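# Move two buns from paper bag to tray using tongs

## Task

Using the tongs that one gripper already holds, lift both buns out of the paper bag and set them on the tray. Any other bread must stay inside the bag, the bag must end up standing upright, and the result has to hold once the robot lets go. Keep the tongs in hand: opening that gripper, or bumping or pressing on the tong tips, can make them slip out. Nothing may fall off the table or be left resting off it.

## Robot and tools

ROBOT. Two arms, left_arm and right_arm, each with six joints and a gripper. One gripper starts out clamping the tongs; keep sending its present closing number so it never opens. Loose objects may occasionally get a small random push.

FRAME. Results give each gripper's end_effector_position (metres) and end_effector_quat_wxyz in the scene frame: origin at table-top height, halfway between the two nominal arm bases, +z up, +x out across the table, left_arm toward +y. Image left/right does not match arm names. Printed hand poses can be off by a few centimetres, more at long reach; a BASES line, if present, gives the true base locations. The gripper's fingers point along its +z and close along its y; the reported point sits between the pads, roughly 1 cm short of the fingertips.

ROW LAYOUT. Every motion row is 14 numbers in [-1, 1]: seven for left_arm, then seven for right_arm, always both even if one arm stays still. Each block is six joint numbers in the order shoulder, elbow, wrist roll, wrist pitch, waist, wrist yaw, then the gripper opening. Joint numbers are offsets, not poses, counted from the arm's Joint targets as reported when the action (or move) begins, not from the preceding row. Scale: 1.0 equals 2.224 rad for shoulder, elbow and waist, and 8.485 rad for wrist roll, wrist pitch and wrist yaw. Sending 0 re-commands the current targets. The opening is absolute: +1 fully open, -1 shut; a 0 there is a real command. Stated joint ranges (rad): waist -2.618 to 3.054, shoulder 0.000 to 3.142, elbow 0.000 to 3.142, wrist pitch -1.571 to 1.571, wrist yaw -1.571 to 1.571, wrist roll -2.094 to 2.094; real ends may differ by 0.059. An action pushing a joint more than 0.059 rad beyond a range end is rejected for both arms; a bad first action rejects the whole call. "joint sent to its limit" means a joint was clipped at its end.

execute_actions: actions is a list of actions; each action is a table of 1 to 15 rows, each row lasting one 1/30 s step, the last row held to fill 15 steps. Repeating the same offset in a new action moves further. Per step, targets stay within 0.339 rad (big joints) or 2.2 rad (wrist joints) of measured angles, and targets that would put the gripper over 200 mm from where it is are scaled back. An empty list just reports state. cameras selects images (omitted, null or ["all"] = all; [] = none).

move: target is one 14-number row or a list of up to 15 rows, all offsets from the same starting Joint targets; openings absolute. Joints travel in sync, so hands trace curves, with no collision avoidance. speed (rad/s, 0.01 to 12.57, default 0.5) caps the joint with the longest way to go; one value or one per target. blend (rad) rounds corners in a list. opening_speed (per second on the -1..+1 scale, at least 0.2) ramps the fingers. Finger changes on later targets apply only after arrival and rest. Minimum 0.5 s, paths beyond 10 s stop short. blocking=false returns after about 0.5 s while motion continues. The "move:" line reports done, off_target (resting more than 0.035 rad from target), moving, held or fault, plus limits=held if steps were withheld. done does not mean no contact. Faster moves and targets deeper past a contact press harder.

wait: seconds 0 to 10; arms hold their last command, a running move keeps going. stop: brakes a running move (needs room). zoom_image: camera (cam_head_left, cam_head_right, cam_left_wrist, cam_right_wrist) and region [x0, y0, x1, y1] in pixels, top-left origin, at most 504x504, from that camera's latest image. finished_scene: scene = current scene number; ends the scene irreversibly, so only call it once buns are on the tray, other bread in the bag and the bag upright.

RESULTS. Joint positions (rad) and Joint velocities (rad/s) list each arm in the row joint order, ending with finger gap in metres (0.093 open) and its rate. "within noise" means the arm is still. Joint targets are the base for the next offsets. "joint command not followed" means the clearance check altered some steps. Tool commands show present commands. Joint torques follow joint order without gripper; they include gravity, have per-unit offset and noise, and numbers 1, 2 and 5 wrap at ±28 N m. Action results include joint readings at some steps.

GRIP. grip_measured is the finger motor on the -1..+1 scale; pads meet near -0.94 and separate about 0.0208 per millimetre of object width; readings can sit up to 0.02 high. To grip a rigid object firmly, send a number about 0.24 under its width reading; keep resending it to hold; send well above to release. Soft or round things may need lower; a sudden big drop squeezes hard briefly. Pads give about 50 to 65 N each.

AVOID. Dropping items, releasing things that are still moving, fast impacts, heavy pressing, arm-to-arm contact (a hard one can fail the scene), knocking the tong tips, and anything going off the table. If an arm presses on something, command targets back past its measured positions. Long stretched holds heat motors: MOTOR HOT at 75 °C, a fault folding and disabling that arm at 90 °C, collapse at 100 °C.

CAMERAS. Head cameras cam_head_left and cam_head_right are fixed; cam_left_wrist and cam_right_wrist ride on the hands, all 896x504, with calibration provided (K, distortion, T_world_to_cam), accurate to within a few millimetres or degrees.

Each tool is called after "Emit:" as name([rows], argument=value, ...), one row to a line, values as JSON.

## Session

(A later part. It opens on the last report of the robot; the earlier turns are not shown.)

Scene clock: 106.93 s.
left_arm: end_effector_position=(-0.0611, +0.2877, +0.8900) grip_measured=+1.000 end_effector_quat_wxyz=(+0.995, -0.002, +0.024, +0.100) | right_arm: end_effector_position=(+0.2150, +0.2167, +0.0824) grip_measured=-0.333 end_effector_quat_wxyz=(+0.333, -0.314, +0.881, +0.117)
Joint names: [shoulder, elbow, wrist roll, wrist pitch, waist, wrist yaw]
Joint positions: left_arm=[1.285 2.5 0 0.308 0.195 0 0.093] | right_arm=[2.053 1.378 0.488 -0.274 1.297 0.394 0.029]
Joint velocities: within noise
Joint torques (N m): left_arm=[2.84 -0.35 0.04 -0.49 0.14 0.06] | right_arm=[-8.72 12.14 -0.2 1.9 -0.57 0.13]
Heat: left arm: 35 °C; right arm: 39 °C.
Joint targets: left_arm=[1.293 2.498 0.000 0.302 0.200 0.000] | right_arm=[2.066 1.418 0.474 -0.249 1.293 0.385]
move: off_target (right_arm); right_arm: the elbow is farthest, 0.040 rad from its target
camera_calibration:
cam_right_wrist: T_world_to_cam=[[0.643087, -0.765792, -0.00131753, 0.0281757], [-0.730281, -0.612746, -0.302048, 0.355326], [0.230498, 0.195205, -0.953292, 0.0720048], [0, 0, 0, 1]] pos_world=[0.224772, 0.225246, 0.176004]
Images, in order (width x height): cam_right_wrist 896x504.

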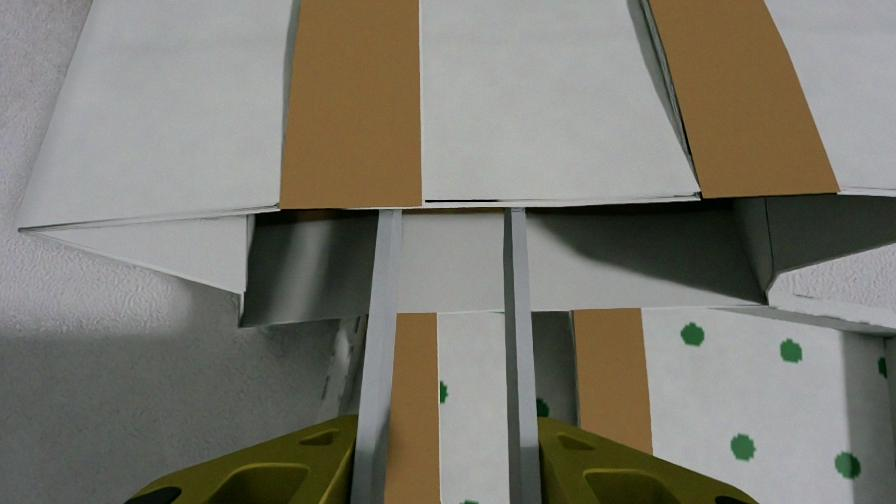

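Emit:
move(target=[0,0,0,0,0,0,1.0, 0,0,0,0,0,0,-0.42], opening_speed=0.2, cameras=["cam_right_wrist"])

Emit:
zoom_image(camera="cam_right_wrist", region=[340, 190, 560, 360])

Scene clock: 110.67 s.
left_arm: end_effector_position=(-0.0611, +0.2877, +0.8900) grip_measured=+1.000 end_effector_quat_wxyz=(+0.995, -0.002, +0.024, +0.100) | right_arm: end_effector_position=(+0.2150, +0.2167, +0.0824) grip_measured=-0.417 end_effector_quat_wxyz=(+0.333, -0.314, +0.881, +0.117)
Joint names: [shoulder, elbow, wrist roll, wrist pitch, waist, wrist yaw]
Joint positions: left_arm=[1.285 2.5 0 0.308 0.195 0 0.093] | right_arm=[2.053 1.378 0.488 -0.274 1.297 0.394 0.025]
Joint velocities: within noise
Joint torques (N m): left_arm=[2.84 -0.31 0.03 -0.49 0.12 0.06] | right_arm=[-8.76 12.15 -0.21 1.9 -0.55 0.13]
Heat: left arm: 35 °C; right arm: 40 °C.
Joint targets: left_arm=[1.293 2.498 0.000 0.302 0.200 0.000] | right_arm=[2.066 1.418 0.474 -0.249 1.293 0.385]
move: off_target (right_arm); right_arm: the elbow is farthest, 0.040 rad from its target
camera_calibration:
cam_right_wrist: T_world_to_cam=[[0.643087, -0.765792, -0.00131753, 0.0281757], [-0.730281, -0.612746, -0.302048, 0.355326], [0.230498, 0.195205, -0.953292, 0.0720048], [0, 0, 0, 1]] pos_world=[0.224772, 0.225246, 0.176004]
Images, in order (width x height): cam_right_wrist 896x504.

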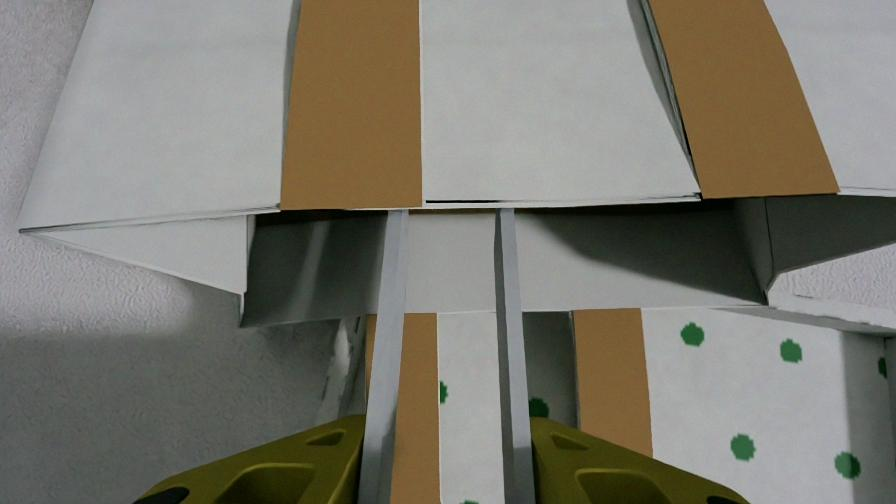

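Scaled by 2.291 from the camera's 896x504 image, which has a finer 1280x720 frame.

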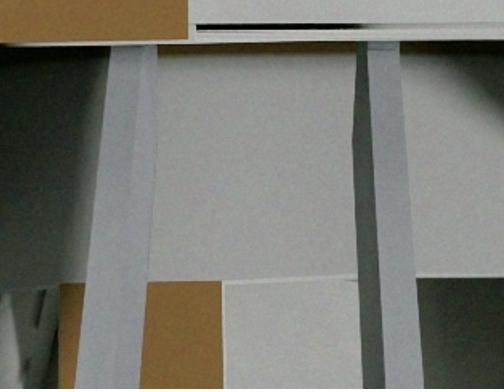

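Emit:
move(target=[0,0,0,0,0,0,1.0, -0.1174,-0.1070,0.0160,-0.0131,0.0562,0.0071,-0.43], speed=0.12, opening_speed=0.2, cameras=["cam_right_wrist","cam_head_right"])

Emit:
zoom_image(camera="cam_head_right", region=[230, 240, 470, 480])

Scene clock: 116.47 s.
left_arm: end_effector_position=(-0.0611, +0.2877, +0.8900) grip_measured=+1.000 end_effector_quat_wxyz=(+0.995, -0.002, +0.024, +0.100) | right_arm: end_effector_position=(+0.1566, +0.1722, +0.1005) grip_measured=-0.430 end_effector_quat_wxyz=(+0.316, -0.319, +0.886, +0.113)
Joint names: [shoulder, elbow, wrist roll, wrist pitch, waist, wrist yaw]
Joint positions: left_arm=[1.285 2.5 0 0.308 0.195 0 0.093] | right_arm=[1.846 1.192 0.598 -0.367 1.41 0.433 0.025]
Joint velocities: within noise
Joint torques (N m): left_arm=[2.82 -0.32 0.04 -0.49 0.13 0.06] | right_arm=[-11.63 6.8 0.1 1.57 0.53 0.41]
Heat: left arm: 35 °C; right arm: 40 °C.
Joint targets: left_arm=[1.293 2.498 0.000 0.302 0.200 0.000] | right_arm=[1.805 1.180 0.610 -0.360 1.418 0.446]
move: off_target (right_arm); right_arm: the shoulder is farthest, 0.041 rad from its target
camera_calibration:
cam_right_wrist: T_world_to_cam=[[0.648811, -0.760941, -0.00353507, 0.0300947], [-0.733909, -0.624521, -0.267115, 0.289937], [0.201051, 0.175902, -0.963658, 0.12038], [0, 0, 0, 1]] pos_world=[0.169059, 0.182797, 0.193559]
Images, in order (width x height): cam_head_right 896x504, cam_right_wrist 896x504.

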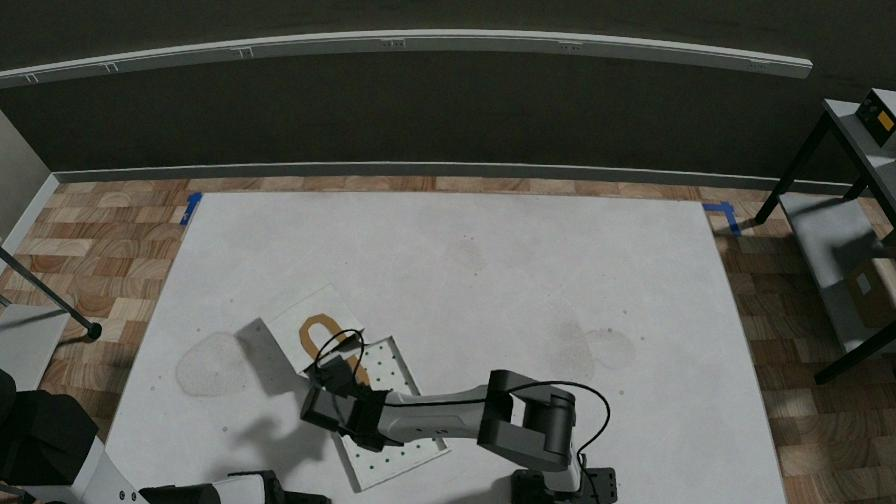

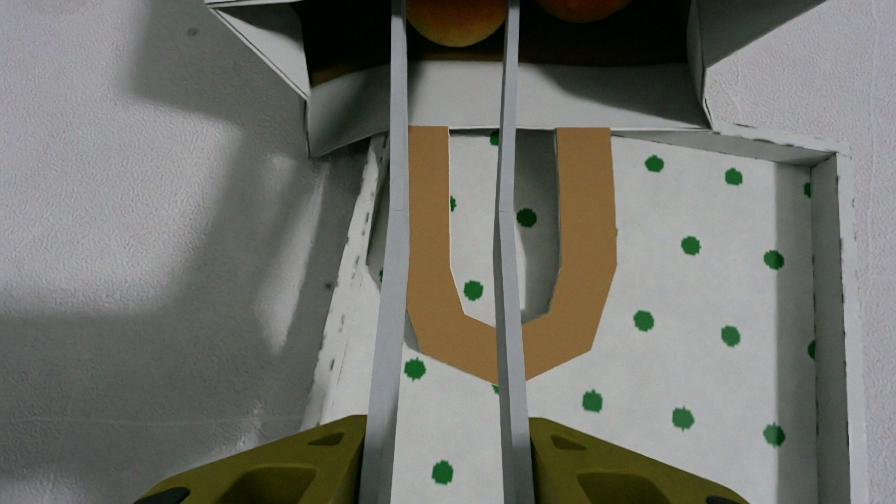

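Scaled by 2.100 from the camera's 896x504 image, which has a finer 1280x720 frame.

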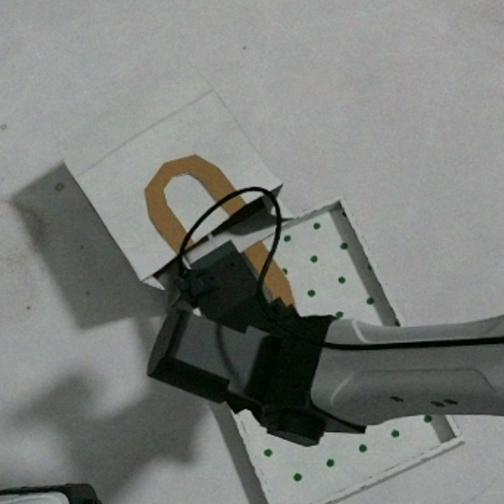

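Emit:
move(target=[0,0,0,0,0,0,1.0, -0.1007,-0.0737,0.0225,-0.0204,0.0805,0.0092,-0.43], speed=0.12, cameras=["cam_right_wrist","cam_head_right","cam_head_left"])

Emit:
zoom_image(camera="cam_head_left", region=[200, 260, 440, 500])

Scene clock: 121.37 s.
left_arm: end_effector_position=(-0.0611, +0.2877, +0.8900) grip_measured=+1.000 end_effector_quat_wxyz=(+0.995, -0.002, +0.024, +0.100) | right_arm: end_effector_position=(+0.0903, +0.1143, +0.1202) grip_measured=-0.429 end_effector_quat_wxyz=(+0.306, -0.319, +0.890, +0.110)
Joint names: [shoulder, elbow, wrist roll, wrist pitch, waist, wrist yaw]
Joint positions: left_arm=[1.285 2.5 0 0.308 0.195 0 0.093] | right_arm=[1.614 1.028 0.787 -0.536 1.591 0.504 0.025]
Joint velocities: within noise
Joint torques (N m): left_arm=[2.82 -0.34 0.04 -0.48 0.12 0.07] | right_arm=[-8.94 6.76 0.09 1.33 0.36 0.56]
Heat: left arm: 35 °C; right arm: 39 °C.
Joint targets: left_arm=[1.293 2.498 0.000 0.302 0.200 0.000] | right_arm=[1.581 1.016 0.800 -0.533 1.597 0.524]
move: done
camera_calibration:
cam_right_wrist: T_world_to_cam=[[0.64806, -0.761566, -0.00597081, 0.0295353], [-0.739455, -0.627329, -0.244266, 0.208468], [0.182279, 0.162714, -0.96969, 0.166749], [0, 0, 0, 1]] pos_world=[0.104617, 0.126139, 0.212793]
Images, in order (width x height): cam_head_left 896x504, cam_head_right 896x504, cam_right_wrist 896x504.

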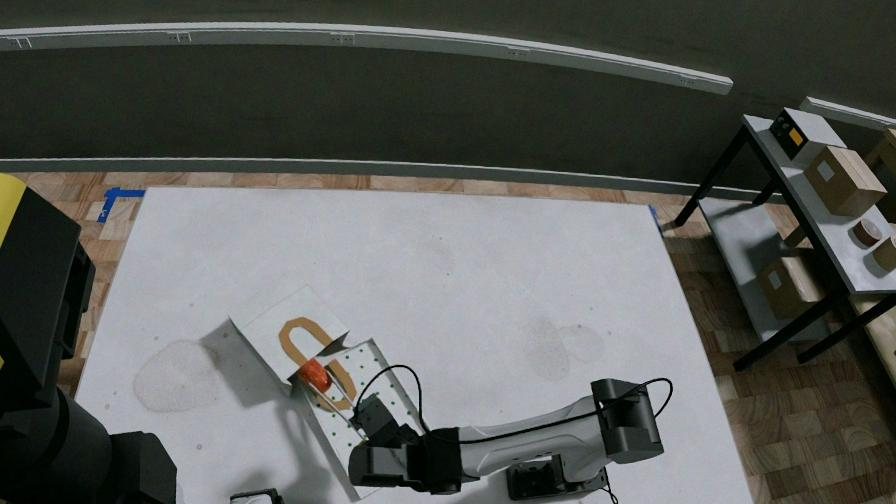

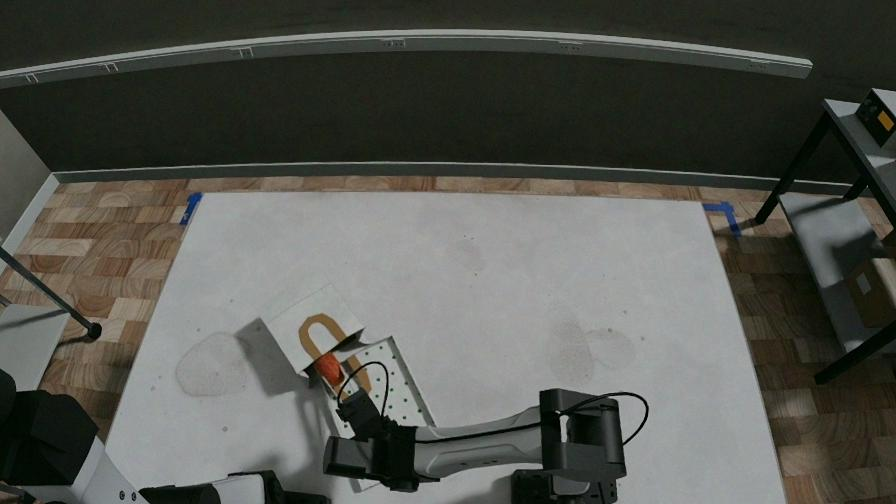

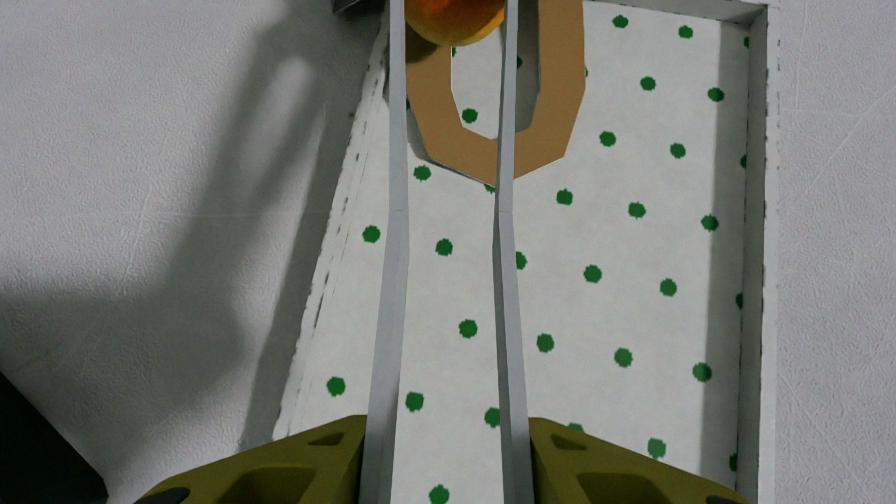

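Scaled by 2.100 from the camera's 896x504 image, which has a finer 1280x720 frame.

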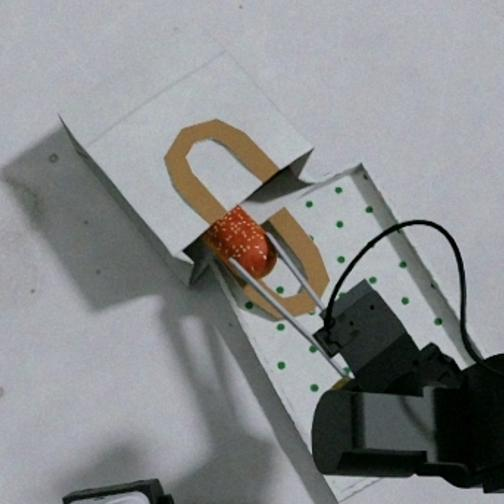

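Emit:
move(target=[0,0,0,0,0,0,1.0, -0.0432,0.0018,0.0177,-0.0232,0.0576,0.0026,-0.43], speed=0.12, cameras=["cam_right_wrist","cam_head_left"])

Emit:
zoom_image(camera="cam_head_left", region=[200, 260, 440, 500])

Scene clock: 132.20 s.
left_arm: end_effector_position=(-0.0611, +0.2877, +0.8900) grip_measured=+1.000 end_effector_quat_wxyz=(+0.995, -0.002, +0.024, +0.100) | right_arm: end_effector_position=(+0.0519, +0.0826, +0.1375) grip_measured=-0.429 end_effector_quat_wxyz=(+0.289, -0.321, +0.896, +0.104)
Joint names: [shoulder, elbow, wrist roll, wrist pitch, waist, wrist yaw]
Joint positions: left_arm=[1.285 2.5 0 0.308 0.195 0 0.093] | right_arm=[1.515 1.028 0.937 -0.73 1.719 0.525 0.025]
Joint velocities: within noise
Joint torques (N m): left_arm=[2.81 -0.35 0.03 -0.49 0.13 0.07] | right_arm=[-7.86 7.15 0.12 1.1 0.39 0.57]
Heat: left arm: 35 °C; right arm: 40 °C.
Joint targets: left_arm=[1.293 2.498 0.000 0.302 0.200 0.000] | right_arm=[1.485 1.020 0.950 -0.730 1.725 0.546]
move: done
camera_calibration:
cam_right_wrist: T_world_to_cam=[[0.647127, -0.762343, -0.00769617, 0.0308994], [-0.746826, -0.631862, -0.207366, 0.160127], [0.153221, 0.13994, -0.978233, 0.200258], [0, 0, 0, 1]] pos_world=[0.0689074, 0.0967101, 0.229342]
Images, in order (width x height): cam_head_left 896x504, cam_right_wrist 896x504.

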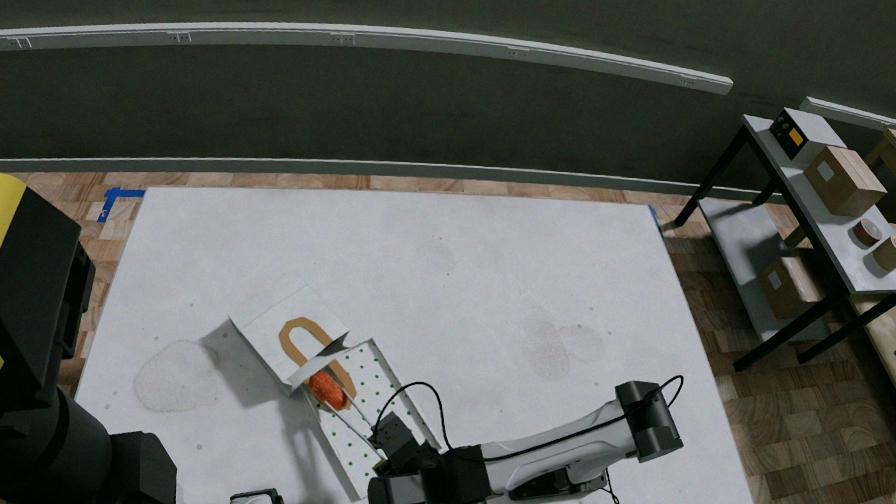

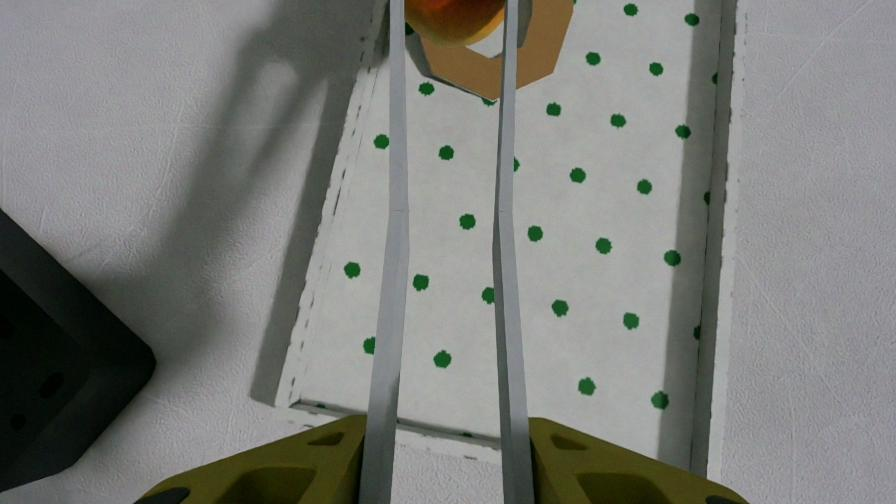

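Scaled by 2.100 from the camera's 896x504 image, which has a finer 1280x720 frame.

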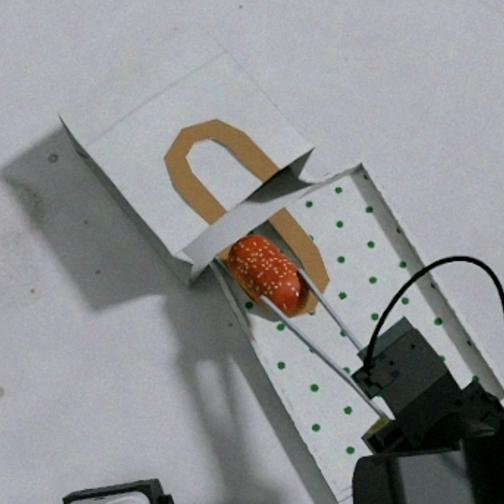

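Emit:
move(target=[0,0,0,0,0,0,1.0, -0.0967,0.0405,-0.0466,-0.0291,-0.2104,-0.0473,-0.43], speed=0.2, cameras=["cam_right_wrist","cam_head_left"])

Emit:
zoom_image(camera="cam_head_left", region=[200, 260, 440, 500])

Scene clock: 141.53 s.
left_arm: end_effector_position=(-0.0611, +0.2877, +0.8900) grip_measured=+1.000 end_effector_quat_wxyz=(+0.995, -0.002, +0.024, +0.100) | right_arm: end_effector_position=(+0.1270, +0.0129, +0.1749) grip_measured=-0.430 end_effector_quat_wxyz=(+0.168, -0.322, +0.926, +0.100)
Joint names: [shoulder, elbow, wrist roll, wrist pitch, waist, wrist yaw]
Joint positions: left_arm=[1.285 2.5 0 0.308 0.195 0 0.093] | right_arm=[1.292 1.069 0.568 -0.98 1.263 0.148 0.025]
Joint velocities: left_arm=[within noise] | right_arm=[0.012 -0.007 -0.066 -0.007 -0.012 0.007 -0.004]
Joint torques (N m): left_arm=[2.81 -0.32 0.04 -0.49 0.12 0.06] | right_arm=[-5.56 12.49 -0.2 1.2 -0.73 0.06]
Heat: left arm: 34 °C; right arm: 40 °C.
Joint targets: left_arm=[1.293 2.498 0.000 0.302 0.200 0.000] | right_arm=[1.270 1.110 0.555 -0.977 1.257 0.144]
move: off_target (right_arm); right_arm: the elbow is farthest, 0.041 rad from its target
camera_calibration:
cam_right_wrist: T_world_to_cam=[[0.640896, -0.762735, -0.0865279, -0.0560875], [-0.763856, -0.644843, 0.0264976, 0.141371], [-0.0760076, 0.0491126, -0.995897, 0.268498], [0, 0, 0, 1]] pos_world=[0.164341, 0.0351956, 0.258797]
Images, in order (width x height): cam_head_left 896x504, cam_right_wrist 896x504.

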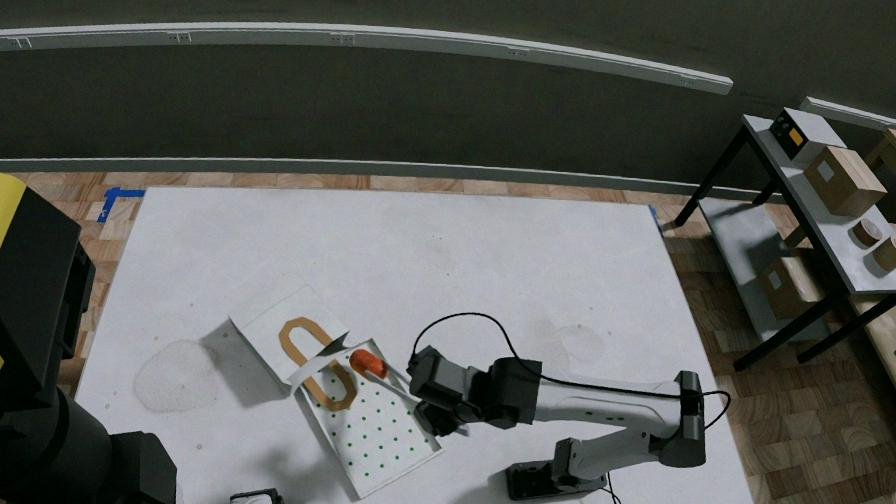

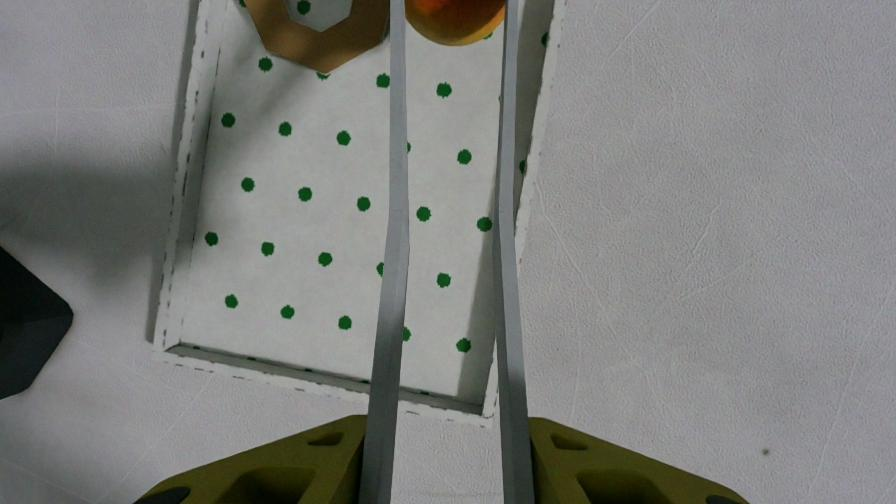

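Scaled by 2.100 from the camera's 896x504 image, which has a finer 1280x720 frame.

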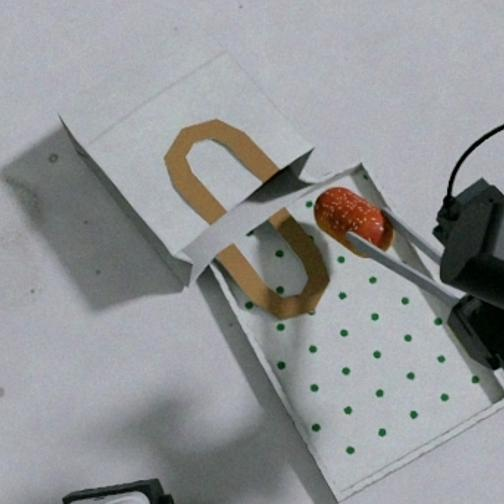

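Emit:
move(target=[0,0,0,0,0,0,1.0, 0.0300,-0.0495,0.0118,-0.0027,0.0445,0.0050,-0.43], speed=0.12, cameras=["cam_right_wrist","cam_head_left"])

Emit:
zoom_image(camera="cam_head_left", region=[200, 260, 440, 500])

Scene clock: 146.73 s.
left_arm: end_effector_position=(-0.0611, +0.2877, +0.8900) grip_measured=+1.000 end_effector_quat_wxyz=(+0.995, -0.002, +0.024, +0.100) | right_arm: end_effector_position=(+0.1034, +0.0045, +0.1470) grip_measured=-0.429 end_effector_quat_wxyz=(+0.140, -0.335, +0.930, +0.062)
Joint names: [shoulder, elbow, wrist roll, wrist pitch, waist, wrist yaw]
Joint positions: left_arm=[1.285 2.5 0 0.308 0.195 0 0.093] | right_arm=[1.328 1.014 0.64 -0.998 1.35 0.17 0.025]
Joint velocities: within noise
Joint torques (N m): left_arm=[2.85 -0.34 0.03 -0.49 0.13 0.06] | right_arm=[-3.03 6.67 0.13 0.91 0.36 0.31]
Heat: left arm: 34 °C; right arm: 39 °C.
Joint targets: left_arm=[1.293 2.498 0.000 0.302 0.200 0.000] | right_arm=[1.337 1.000 0.655 -1.000 1.356 0.187]
move: done
camera_calibration:
cam_right_wrist: T_world_to_cam=[[0.649412, -0.759747, -0.0323755, -0.0586051], [-0.753547, -0.648662, 0.106793, 0.105803], [-0.102136, -0.0449561, -0.993754, 0.242193], [0, 0, 0, 1]] pos_world=[0.142523, 0.0349934, 0.227484]
Images, in order (width x height): cam_head_left 896x504, cam_right_wrist 896x504.

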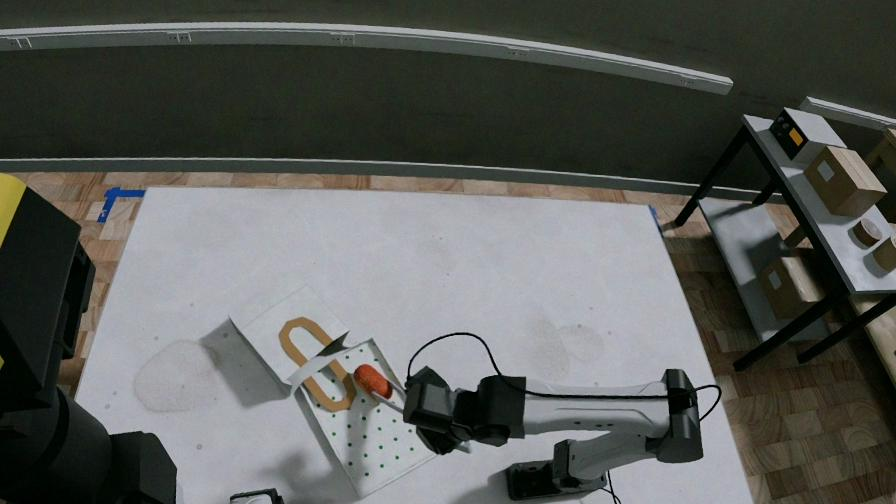

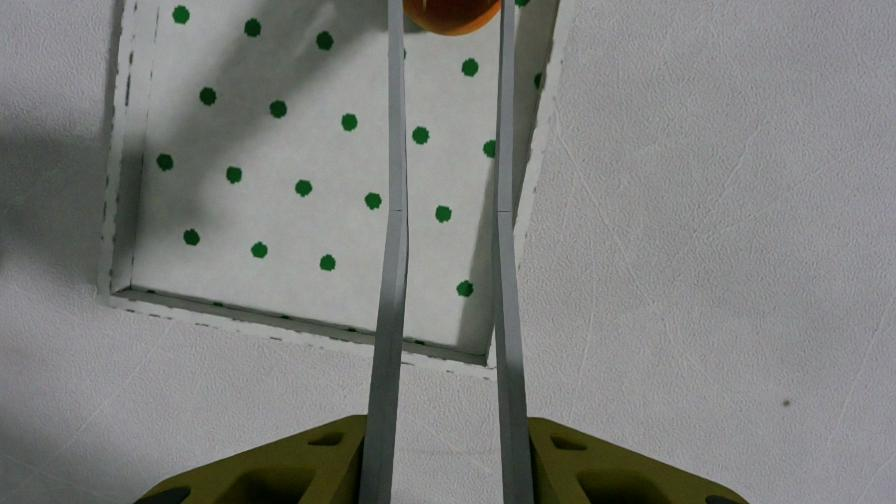

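Scaled by 2.100 from the camera's 896x504 image, which has a finer 1280x720 frame.

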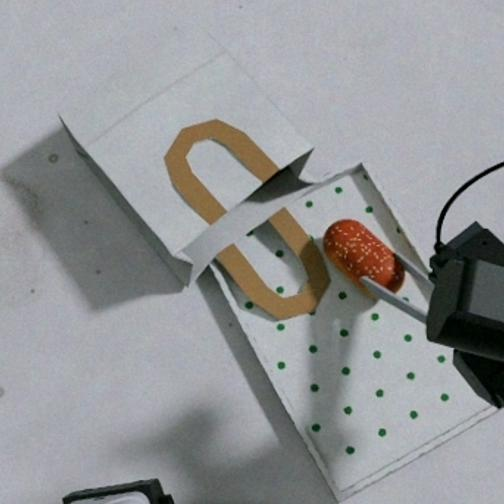

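Emit:
move(target=[0,0,0,0,0,0,1.0, 0.0193,0,0,0,0,0,-0.43], speed=0.08, cameras=["cam_right_wrist","cam_head_left"])

Emit:
zoom_image(camera="cam_head_left", region=[200, 260, 440, 500])

Scene clock: 152.37 s.
left_arm: end_effector_position=(-0.0611, +0.2877, +0.8900) grip_measured=+1.000 end_effector_quat_wxyz=(+0.995, -0.002, +0.024, +0.100) | right_arm: end_effector_position=(+0.1037, +0.0044, +0.1374) grip_measured=-0.429 end_effector_quat_wxyz=(+0.131, -0.337, +0.931, +0.046)
Joint names: [shoulder, elbow, wrist roll, wrist pitch, waist, wrist yaw]
Joint positions: left_arm=[1.285 2.5 0 0.308 0.195 0 0.093] | right_arm=[1.367 1.014 0.641 -0.998 1.35 0.171 0.025]
Joint velocities: within noise
Joint torques (N m): left_arm=[2.84 -0.34 0.04 -0.5 0.12 0.06] | right_arm=[-2.93 6.6 0.13 0.84 0.34 0.3]
Heat: left arm: 34 °C; right arm: 38 °C.
Joint targets: left_arm=[1.293 2.498 0.000 0.302 0.200 0.000] | right_arm=[1.380 1.000 0.655 -1.000 1.356 0.187]
move: done
camera_calibration:
cam_right_wrist: T_world_to_cam=[[0.648368, -0.761289, -0.00761012, -0.0624921], [-0.753506, -0.643105, 0.136549, 0.102942], [-0.108848, -0.0828, -0.990604, 0.232989], [0, 0, 0, 1]] pos_world=[0.143446, 0.0379195, 0.216267]
Images, in order (width x height): cam_head_left 896x504, cam_right_wrist 896x504.

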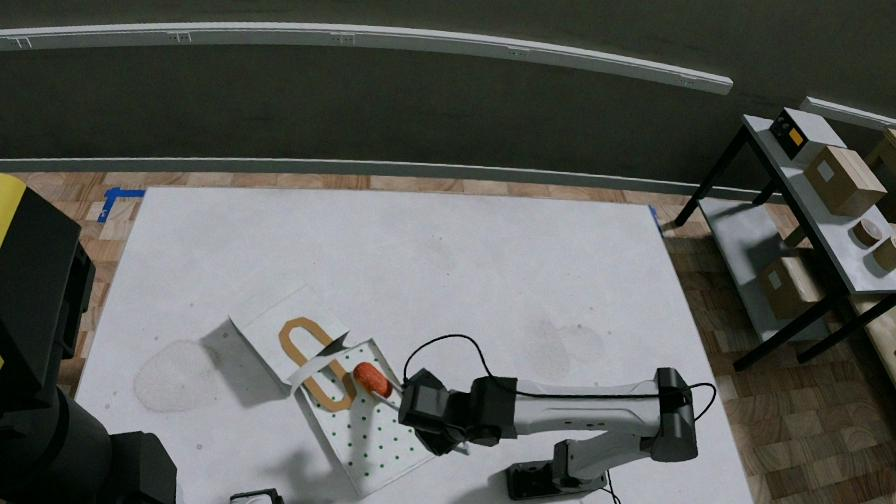

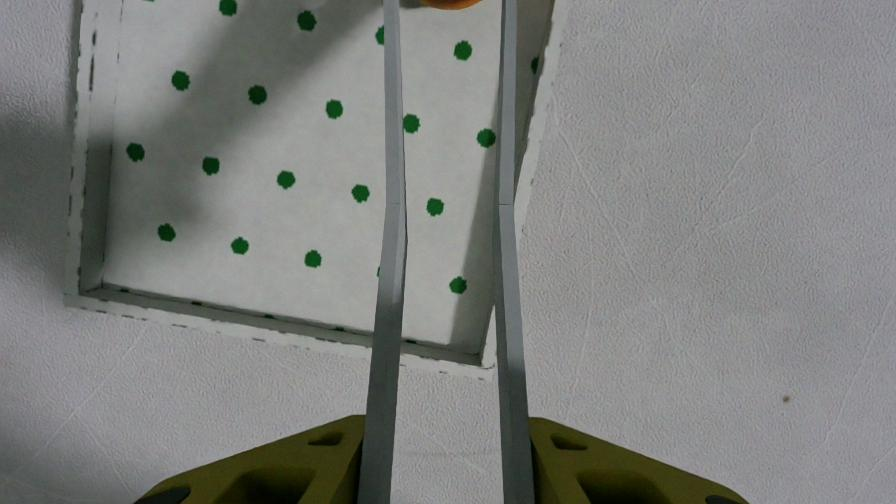

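Scaled by 2.100 from the camera's 896x504 image, which has a finer 1280x720 frame.

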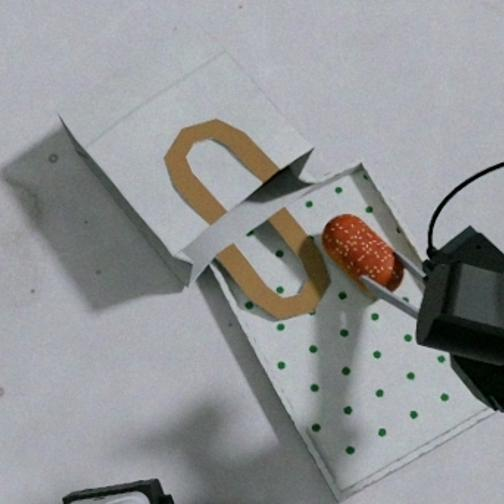

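Emit:
move(target=[0,0,0,0,0,0,1.0, 0.0068,0,0,0,0,0,-0.43], speed=0.06, cameras=[])

Emit:
move(target=[0,0,0,0,0,0,1.0, 0,0,0,0,0,0,-0.1168], opening_speed=0.2, cameras=["cam_right_wrist","cam_head_left"])

Emit:
zoom_image(camera="cam_head_left", region=[200, 260, 440, 500])

Scene clock: 156.50 s.
left_arm: end_effector_position=(-0.0611, +0.2877, +0.8900) grip_measured=+1.000 end_effector_quat_wxyz=(+0.995, -0.002, +0.024, +0.100) | right_arm: end_effector_position=(+0.1037, +0.0044, +0.1339) grip_measured=-0.430 end_effector_quat_wxyz=(+0.127, -0.337, +0.932, +0.040)
Joint names: [shoulder, elbow, wrist roll, wrist pitch, waist, wrist yaw]
Joint positions: left_arm=[1.285 2.5 0 0.308 0.195 0 0.093] | right_arm=[1.381 1.014 0.641 -0.998 1.35 0.171 0.025]
Joint velocities: left_arm=[within noise] | right_arm=[-0.002 0.017 -0.037 0.022 -0.002 0.022 -0.005]
Joint torques (N m): left_arm=[2.85 -0.31 0.03 -0.5 0.12 0.06] | right_arm=[-2.95 6.53 0.13 0.8 0.36 0.31]
Heat: left arm: 34 °C; right arm: 38 °C.
Joint targets: left_arm=[1.293 2.498 0.000 0.302 0.200 0.000] | right_arm=[1.395 1.000 0.655 -1.000 1.356 0.187]
move: done
No camera images: "cameras" was empty.

Scene clock: 158.27 s.
left_arm: end_effector_position=(-0.0611, +0.2877, +0.8900) grip_measured=+1.000 end_effector_quat_wxyz=(+0.995, -0.002, +0.024, +0.100) | right_arm: end_effector_position=(+0.1040, +0.0043, +0.1329) grip_measured=-0.119 end_effector_quat_wxyz=(+0.128, -0.337, +0.932, +0.037)
Joint names: [shoulder, elbow, wrist roll, wrist pitch, waist, wrist yaw]
Joint positions: left_arm=[1.285 2.5 0 0.308 0.195 0 0.093] | right_arm=[1.385 1.014 0.643 -0.998 1.352 0.176 0.04]
Joint velocities: within noise
Joint torques (N m): left_arm=[2.84 -0.32 0.03 -0.49 0.1 0.06] | right_arm=[-3.32 6.52 0.11 0.79 0.23 0.26]
Heat: left arm: 34 °C; right arm: 38 °C.
Joint targets: left_arm=[1.293 2.498 0.000 0.302 0.200 0.000] | right_arm=[1.395 1.000 0.655 -1.000 1.356 0.187]
move: done
camera_calibration:
cam_right_wrist: T_world_to_cam=[[0.647364, -0.762153, 0.00653021, -0.064574], [-0.754369, -0.639482, 0.148293, 0.102165], [-0.108846, -0.100926, -0.988922, 0.228515], [0, 0, 0, 1]] pos_world=[0.143746, 0.0391806, 0.211255]
Images, in order (width x height): cam_head_left 896x504, cam_right_wrist 896x504.

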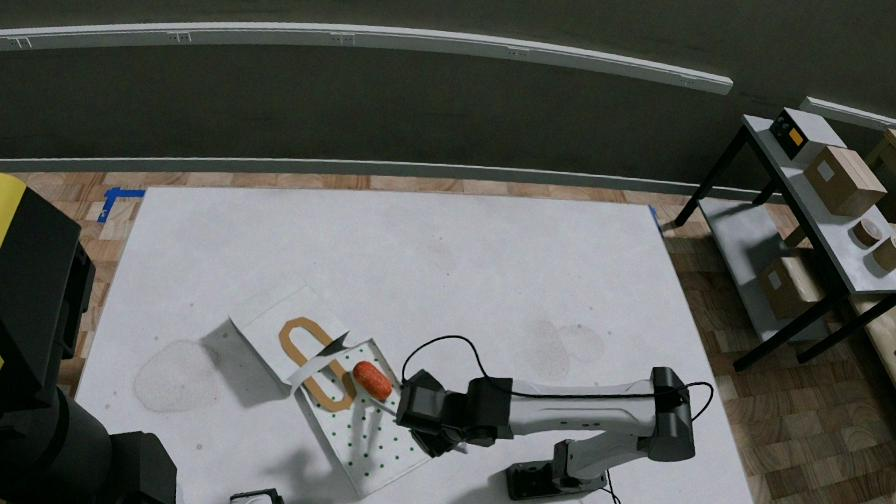

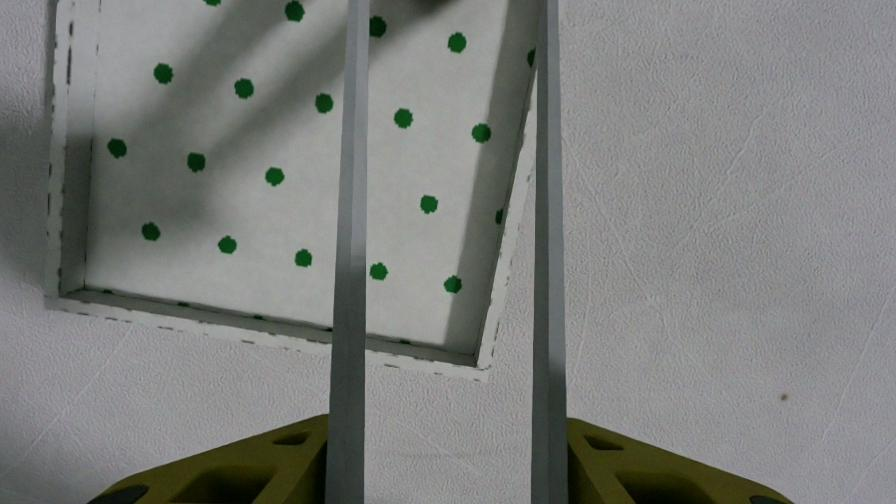

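Scaled by 2.100 from the camera's 896x504 image, which has a finer 1280x720 frame.

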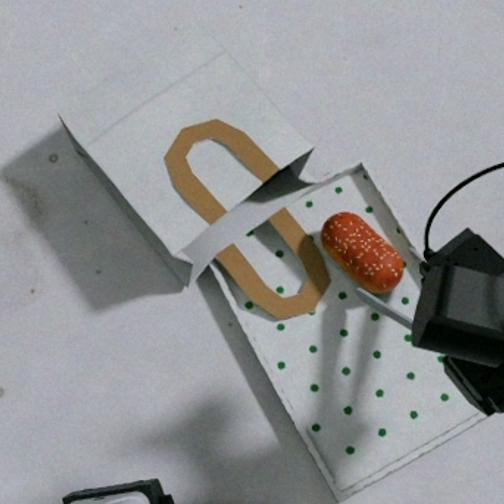

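Emit:
move([
  [0,0,0,0,0,0,1.0, -0.1371,0,0,0,0,0,-0.1168],
  [0,0,0,0,0,0,1.0, -0.1578,-0.2451,-0.2308,0.1630,-0.1794,-0.0469,-0.1168],
  [0,0,0,0,0,0,1.0, 0.0683,-0.3642,-0.2308,0.2567,-0.1794,-0.0469,-0.1168],
], speed=[0.4,0.9,0.9], blend=[0.05,0.1,0], cameras=["cam_right_wrist","cam_head_right"])

Emit:
zoom_image(camera="cam_right_wrist", region=[360, 60, 500, 350])

Emit:
zoom_image(camera="cam_right_wrist", region=[365, 90, 475, 230])

Scene clock: 166.47 s.
left_arm: end_effector_position=(-0.0611, +0.2877, +0.8900) grip_measured=+1.000 end_effector_quat_wxyz=(+0.995, -0.002, +0.024, +0.100) | right_arm: end_effector_position=(+0.1943, +0.0634, +0.1344) grip_measured=-0.118 end_effector_quat_wxyz=(-0.637, +0.722, -0.270, +0.025)
Joint names: [shoulder, elbow, wrist roll, wrist pitch, waist, wrist yaw]
Joint positions: left_arm=[1.285 2.5 0 0.308 0.195 0 0.093] | right_arm=[1.541 0.198 -1.292 1.15 0.964 -0.202 0.04]
Joint velocities: within noise
Joint torques (N m): left_arm=[2.85 -0.31 0.04 -0.5 0.12 0.06] | right_arm=[-3.23 4.79 -0.11 2.65 -0.85 -0.16]
Heat: left arm: 34 °C; right arm: 38 °C.
Joint targets: left_arm=[1.293 2.498 0.000 0.302 0.200 0.000] | right_arm=[1.547 0.190 -1.303 1.179 0.957 -0.211]
move: done
camera_calibration:
cam_right_wrist: T_world_to_cam=[[0.35498, 0.0595611, 0.932974, -0.197761], [0.631817, -0.750844, -0.192461, -0.00861197], [0.689055, 0.657789, -0.304167, -0.0494241], [0, 0, 0, 1]] pos_world=[0.109698, 0.0378232, 0.167815]
Images, in order (width x height): cam_head_right 896x504, cam_right_wrist 896x504.

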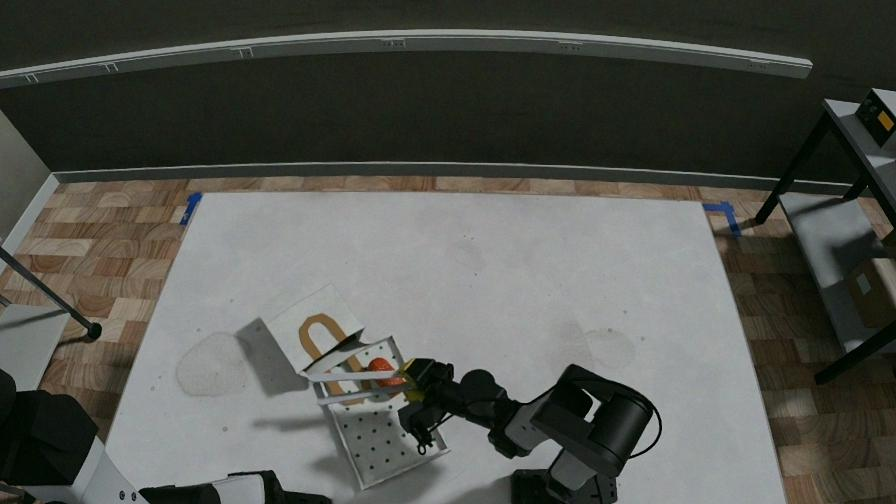

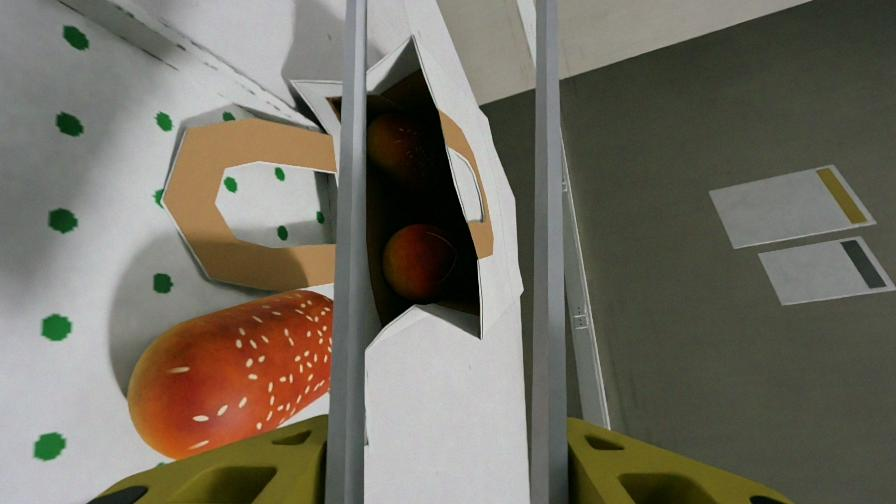

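Scaled by 1.738 from the camera's 896x504 image, which has a finer 1280x720 frame.

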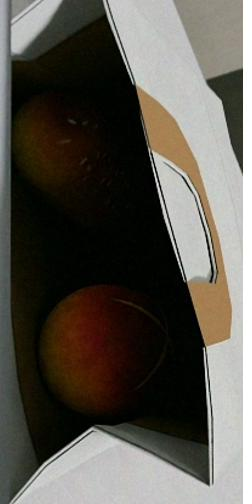

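Scaled by 3.600 from the camera's 896x504 image, which has a finer 1280x720 frame.

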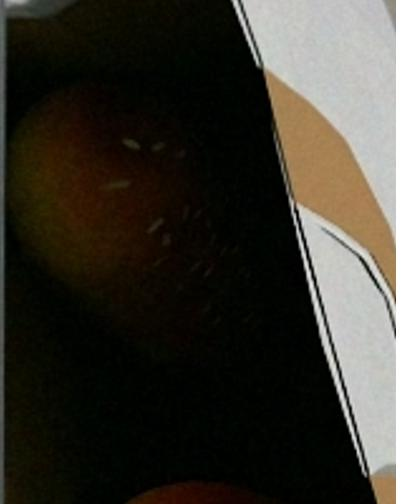

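Emit:
move(target=[0,0,0,0,0,0,1.0, -0.2262,0.1192,0,-0.0938,0,0,-0.1168], speed=0.9, cameras=["cam_right_wrist"])

Emit:
zoom_image(camera="cam_right_wrist", region=[230, 80, 350, 330])

Emit:
zoom_image(camera="cam_right_wrist", region=[250, 90, 350, 220])

Scene clock: 173.20 s.
left_arm: end_effector_position=(-0.0611, +0.2877, +0.8900) grip_measured=+1.000 end_effector_quat_wxyz=(+0.995, -0.002, +0.024, +0.100) | right_arm: end_effector_position=(+0.1903, +0.0578, +0.2123) grip_measured=-0.118 end_effector_quat_wxyz=(-0.611, +0.740, -0.281, +0.019)
Joint names: [shoulder, elbow, wrist roll, wrist pitch, waist, wrist yaw]
Joint positions: left_arm=[1.285 2.5 0 0.308 0.195 0 0.093] | right_arm=[1.056 0.419 -1.292 0.376 0.964 -0.203 0.04]
Joint velocities: within noise
Joint torques (N m): left_arm=[2.84 -0.29 0.03 -0.49 0.1 0.06] | right_arm=[-3.26 12.56 -0.11 2.46 -0.87 -0.17]
Heat: left arm: 34 °C; right arm: 40 °C.
Joint targets: left_arm=[1.293 2.498 0.000 0.302 0.200 0.000] | right_arm=[1.044 0.455 -1.303 0.382 0.957 -0.211]
move: off_target (right_arm); right_arm: the elbow is farthest, 0.036 rad from its target
camera_calibration:
cam_right_wrist: T_world_to_cam=[[0.389937, 0.110959, 0.914132, -0.274396], [0.625485, -0.760472, -0.174503, 0.00264627], [0.675809, 0.639821, -0.365939, -0.0026093], [0, 0, 0, 1]] pos_world=[0.107105, 0.0341285, 0.250341]
Images, in order (width x height): cam_right_wrist 896x504.

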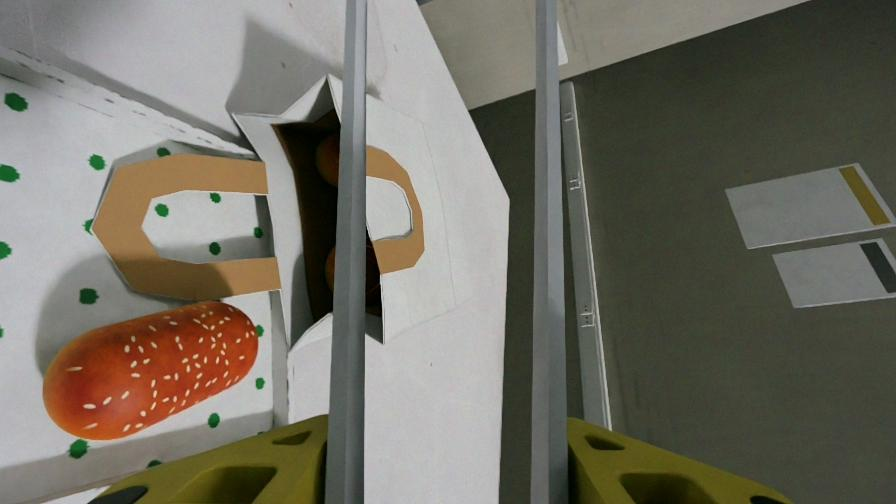

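Scaled by 2.016 from the camera's 896x504 image, which has a finer 1280x720 frame.

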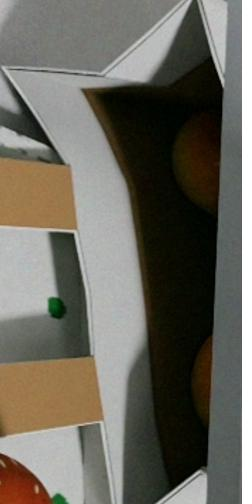

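Scaled by 3.877 from the camera's 896x504 image, which has a finer 1280x720 frame.

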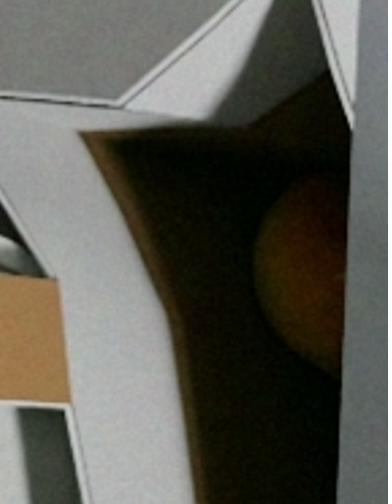

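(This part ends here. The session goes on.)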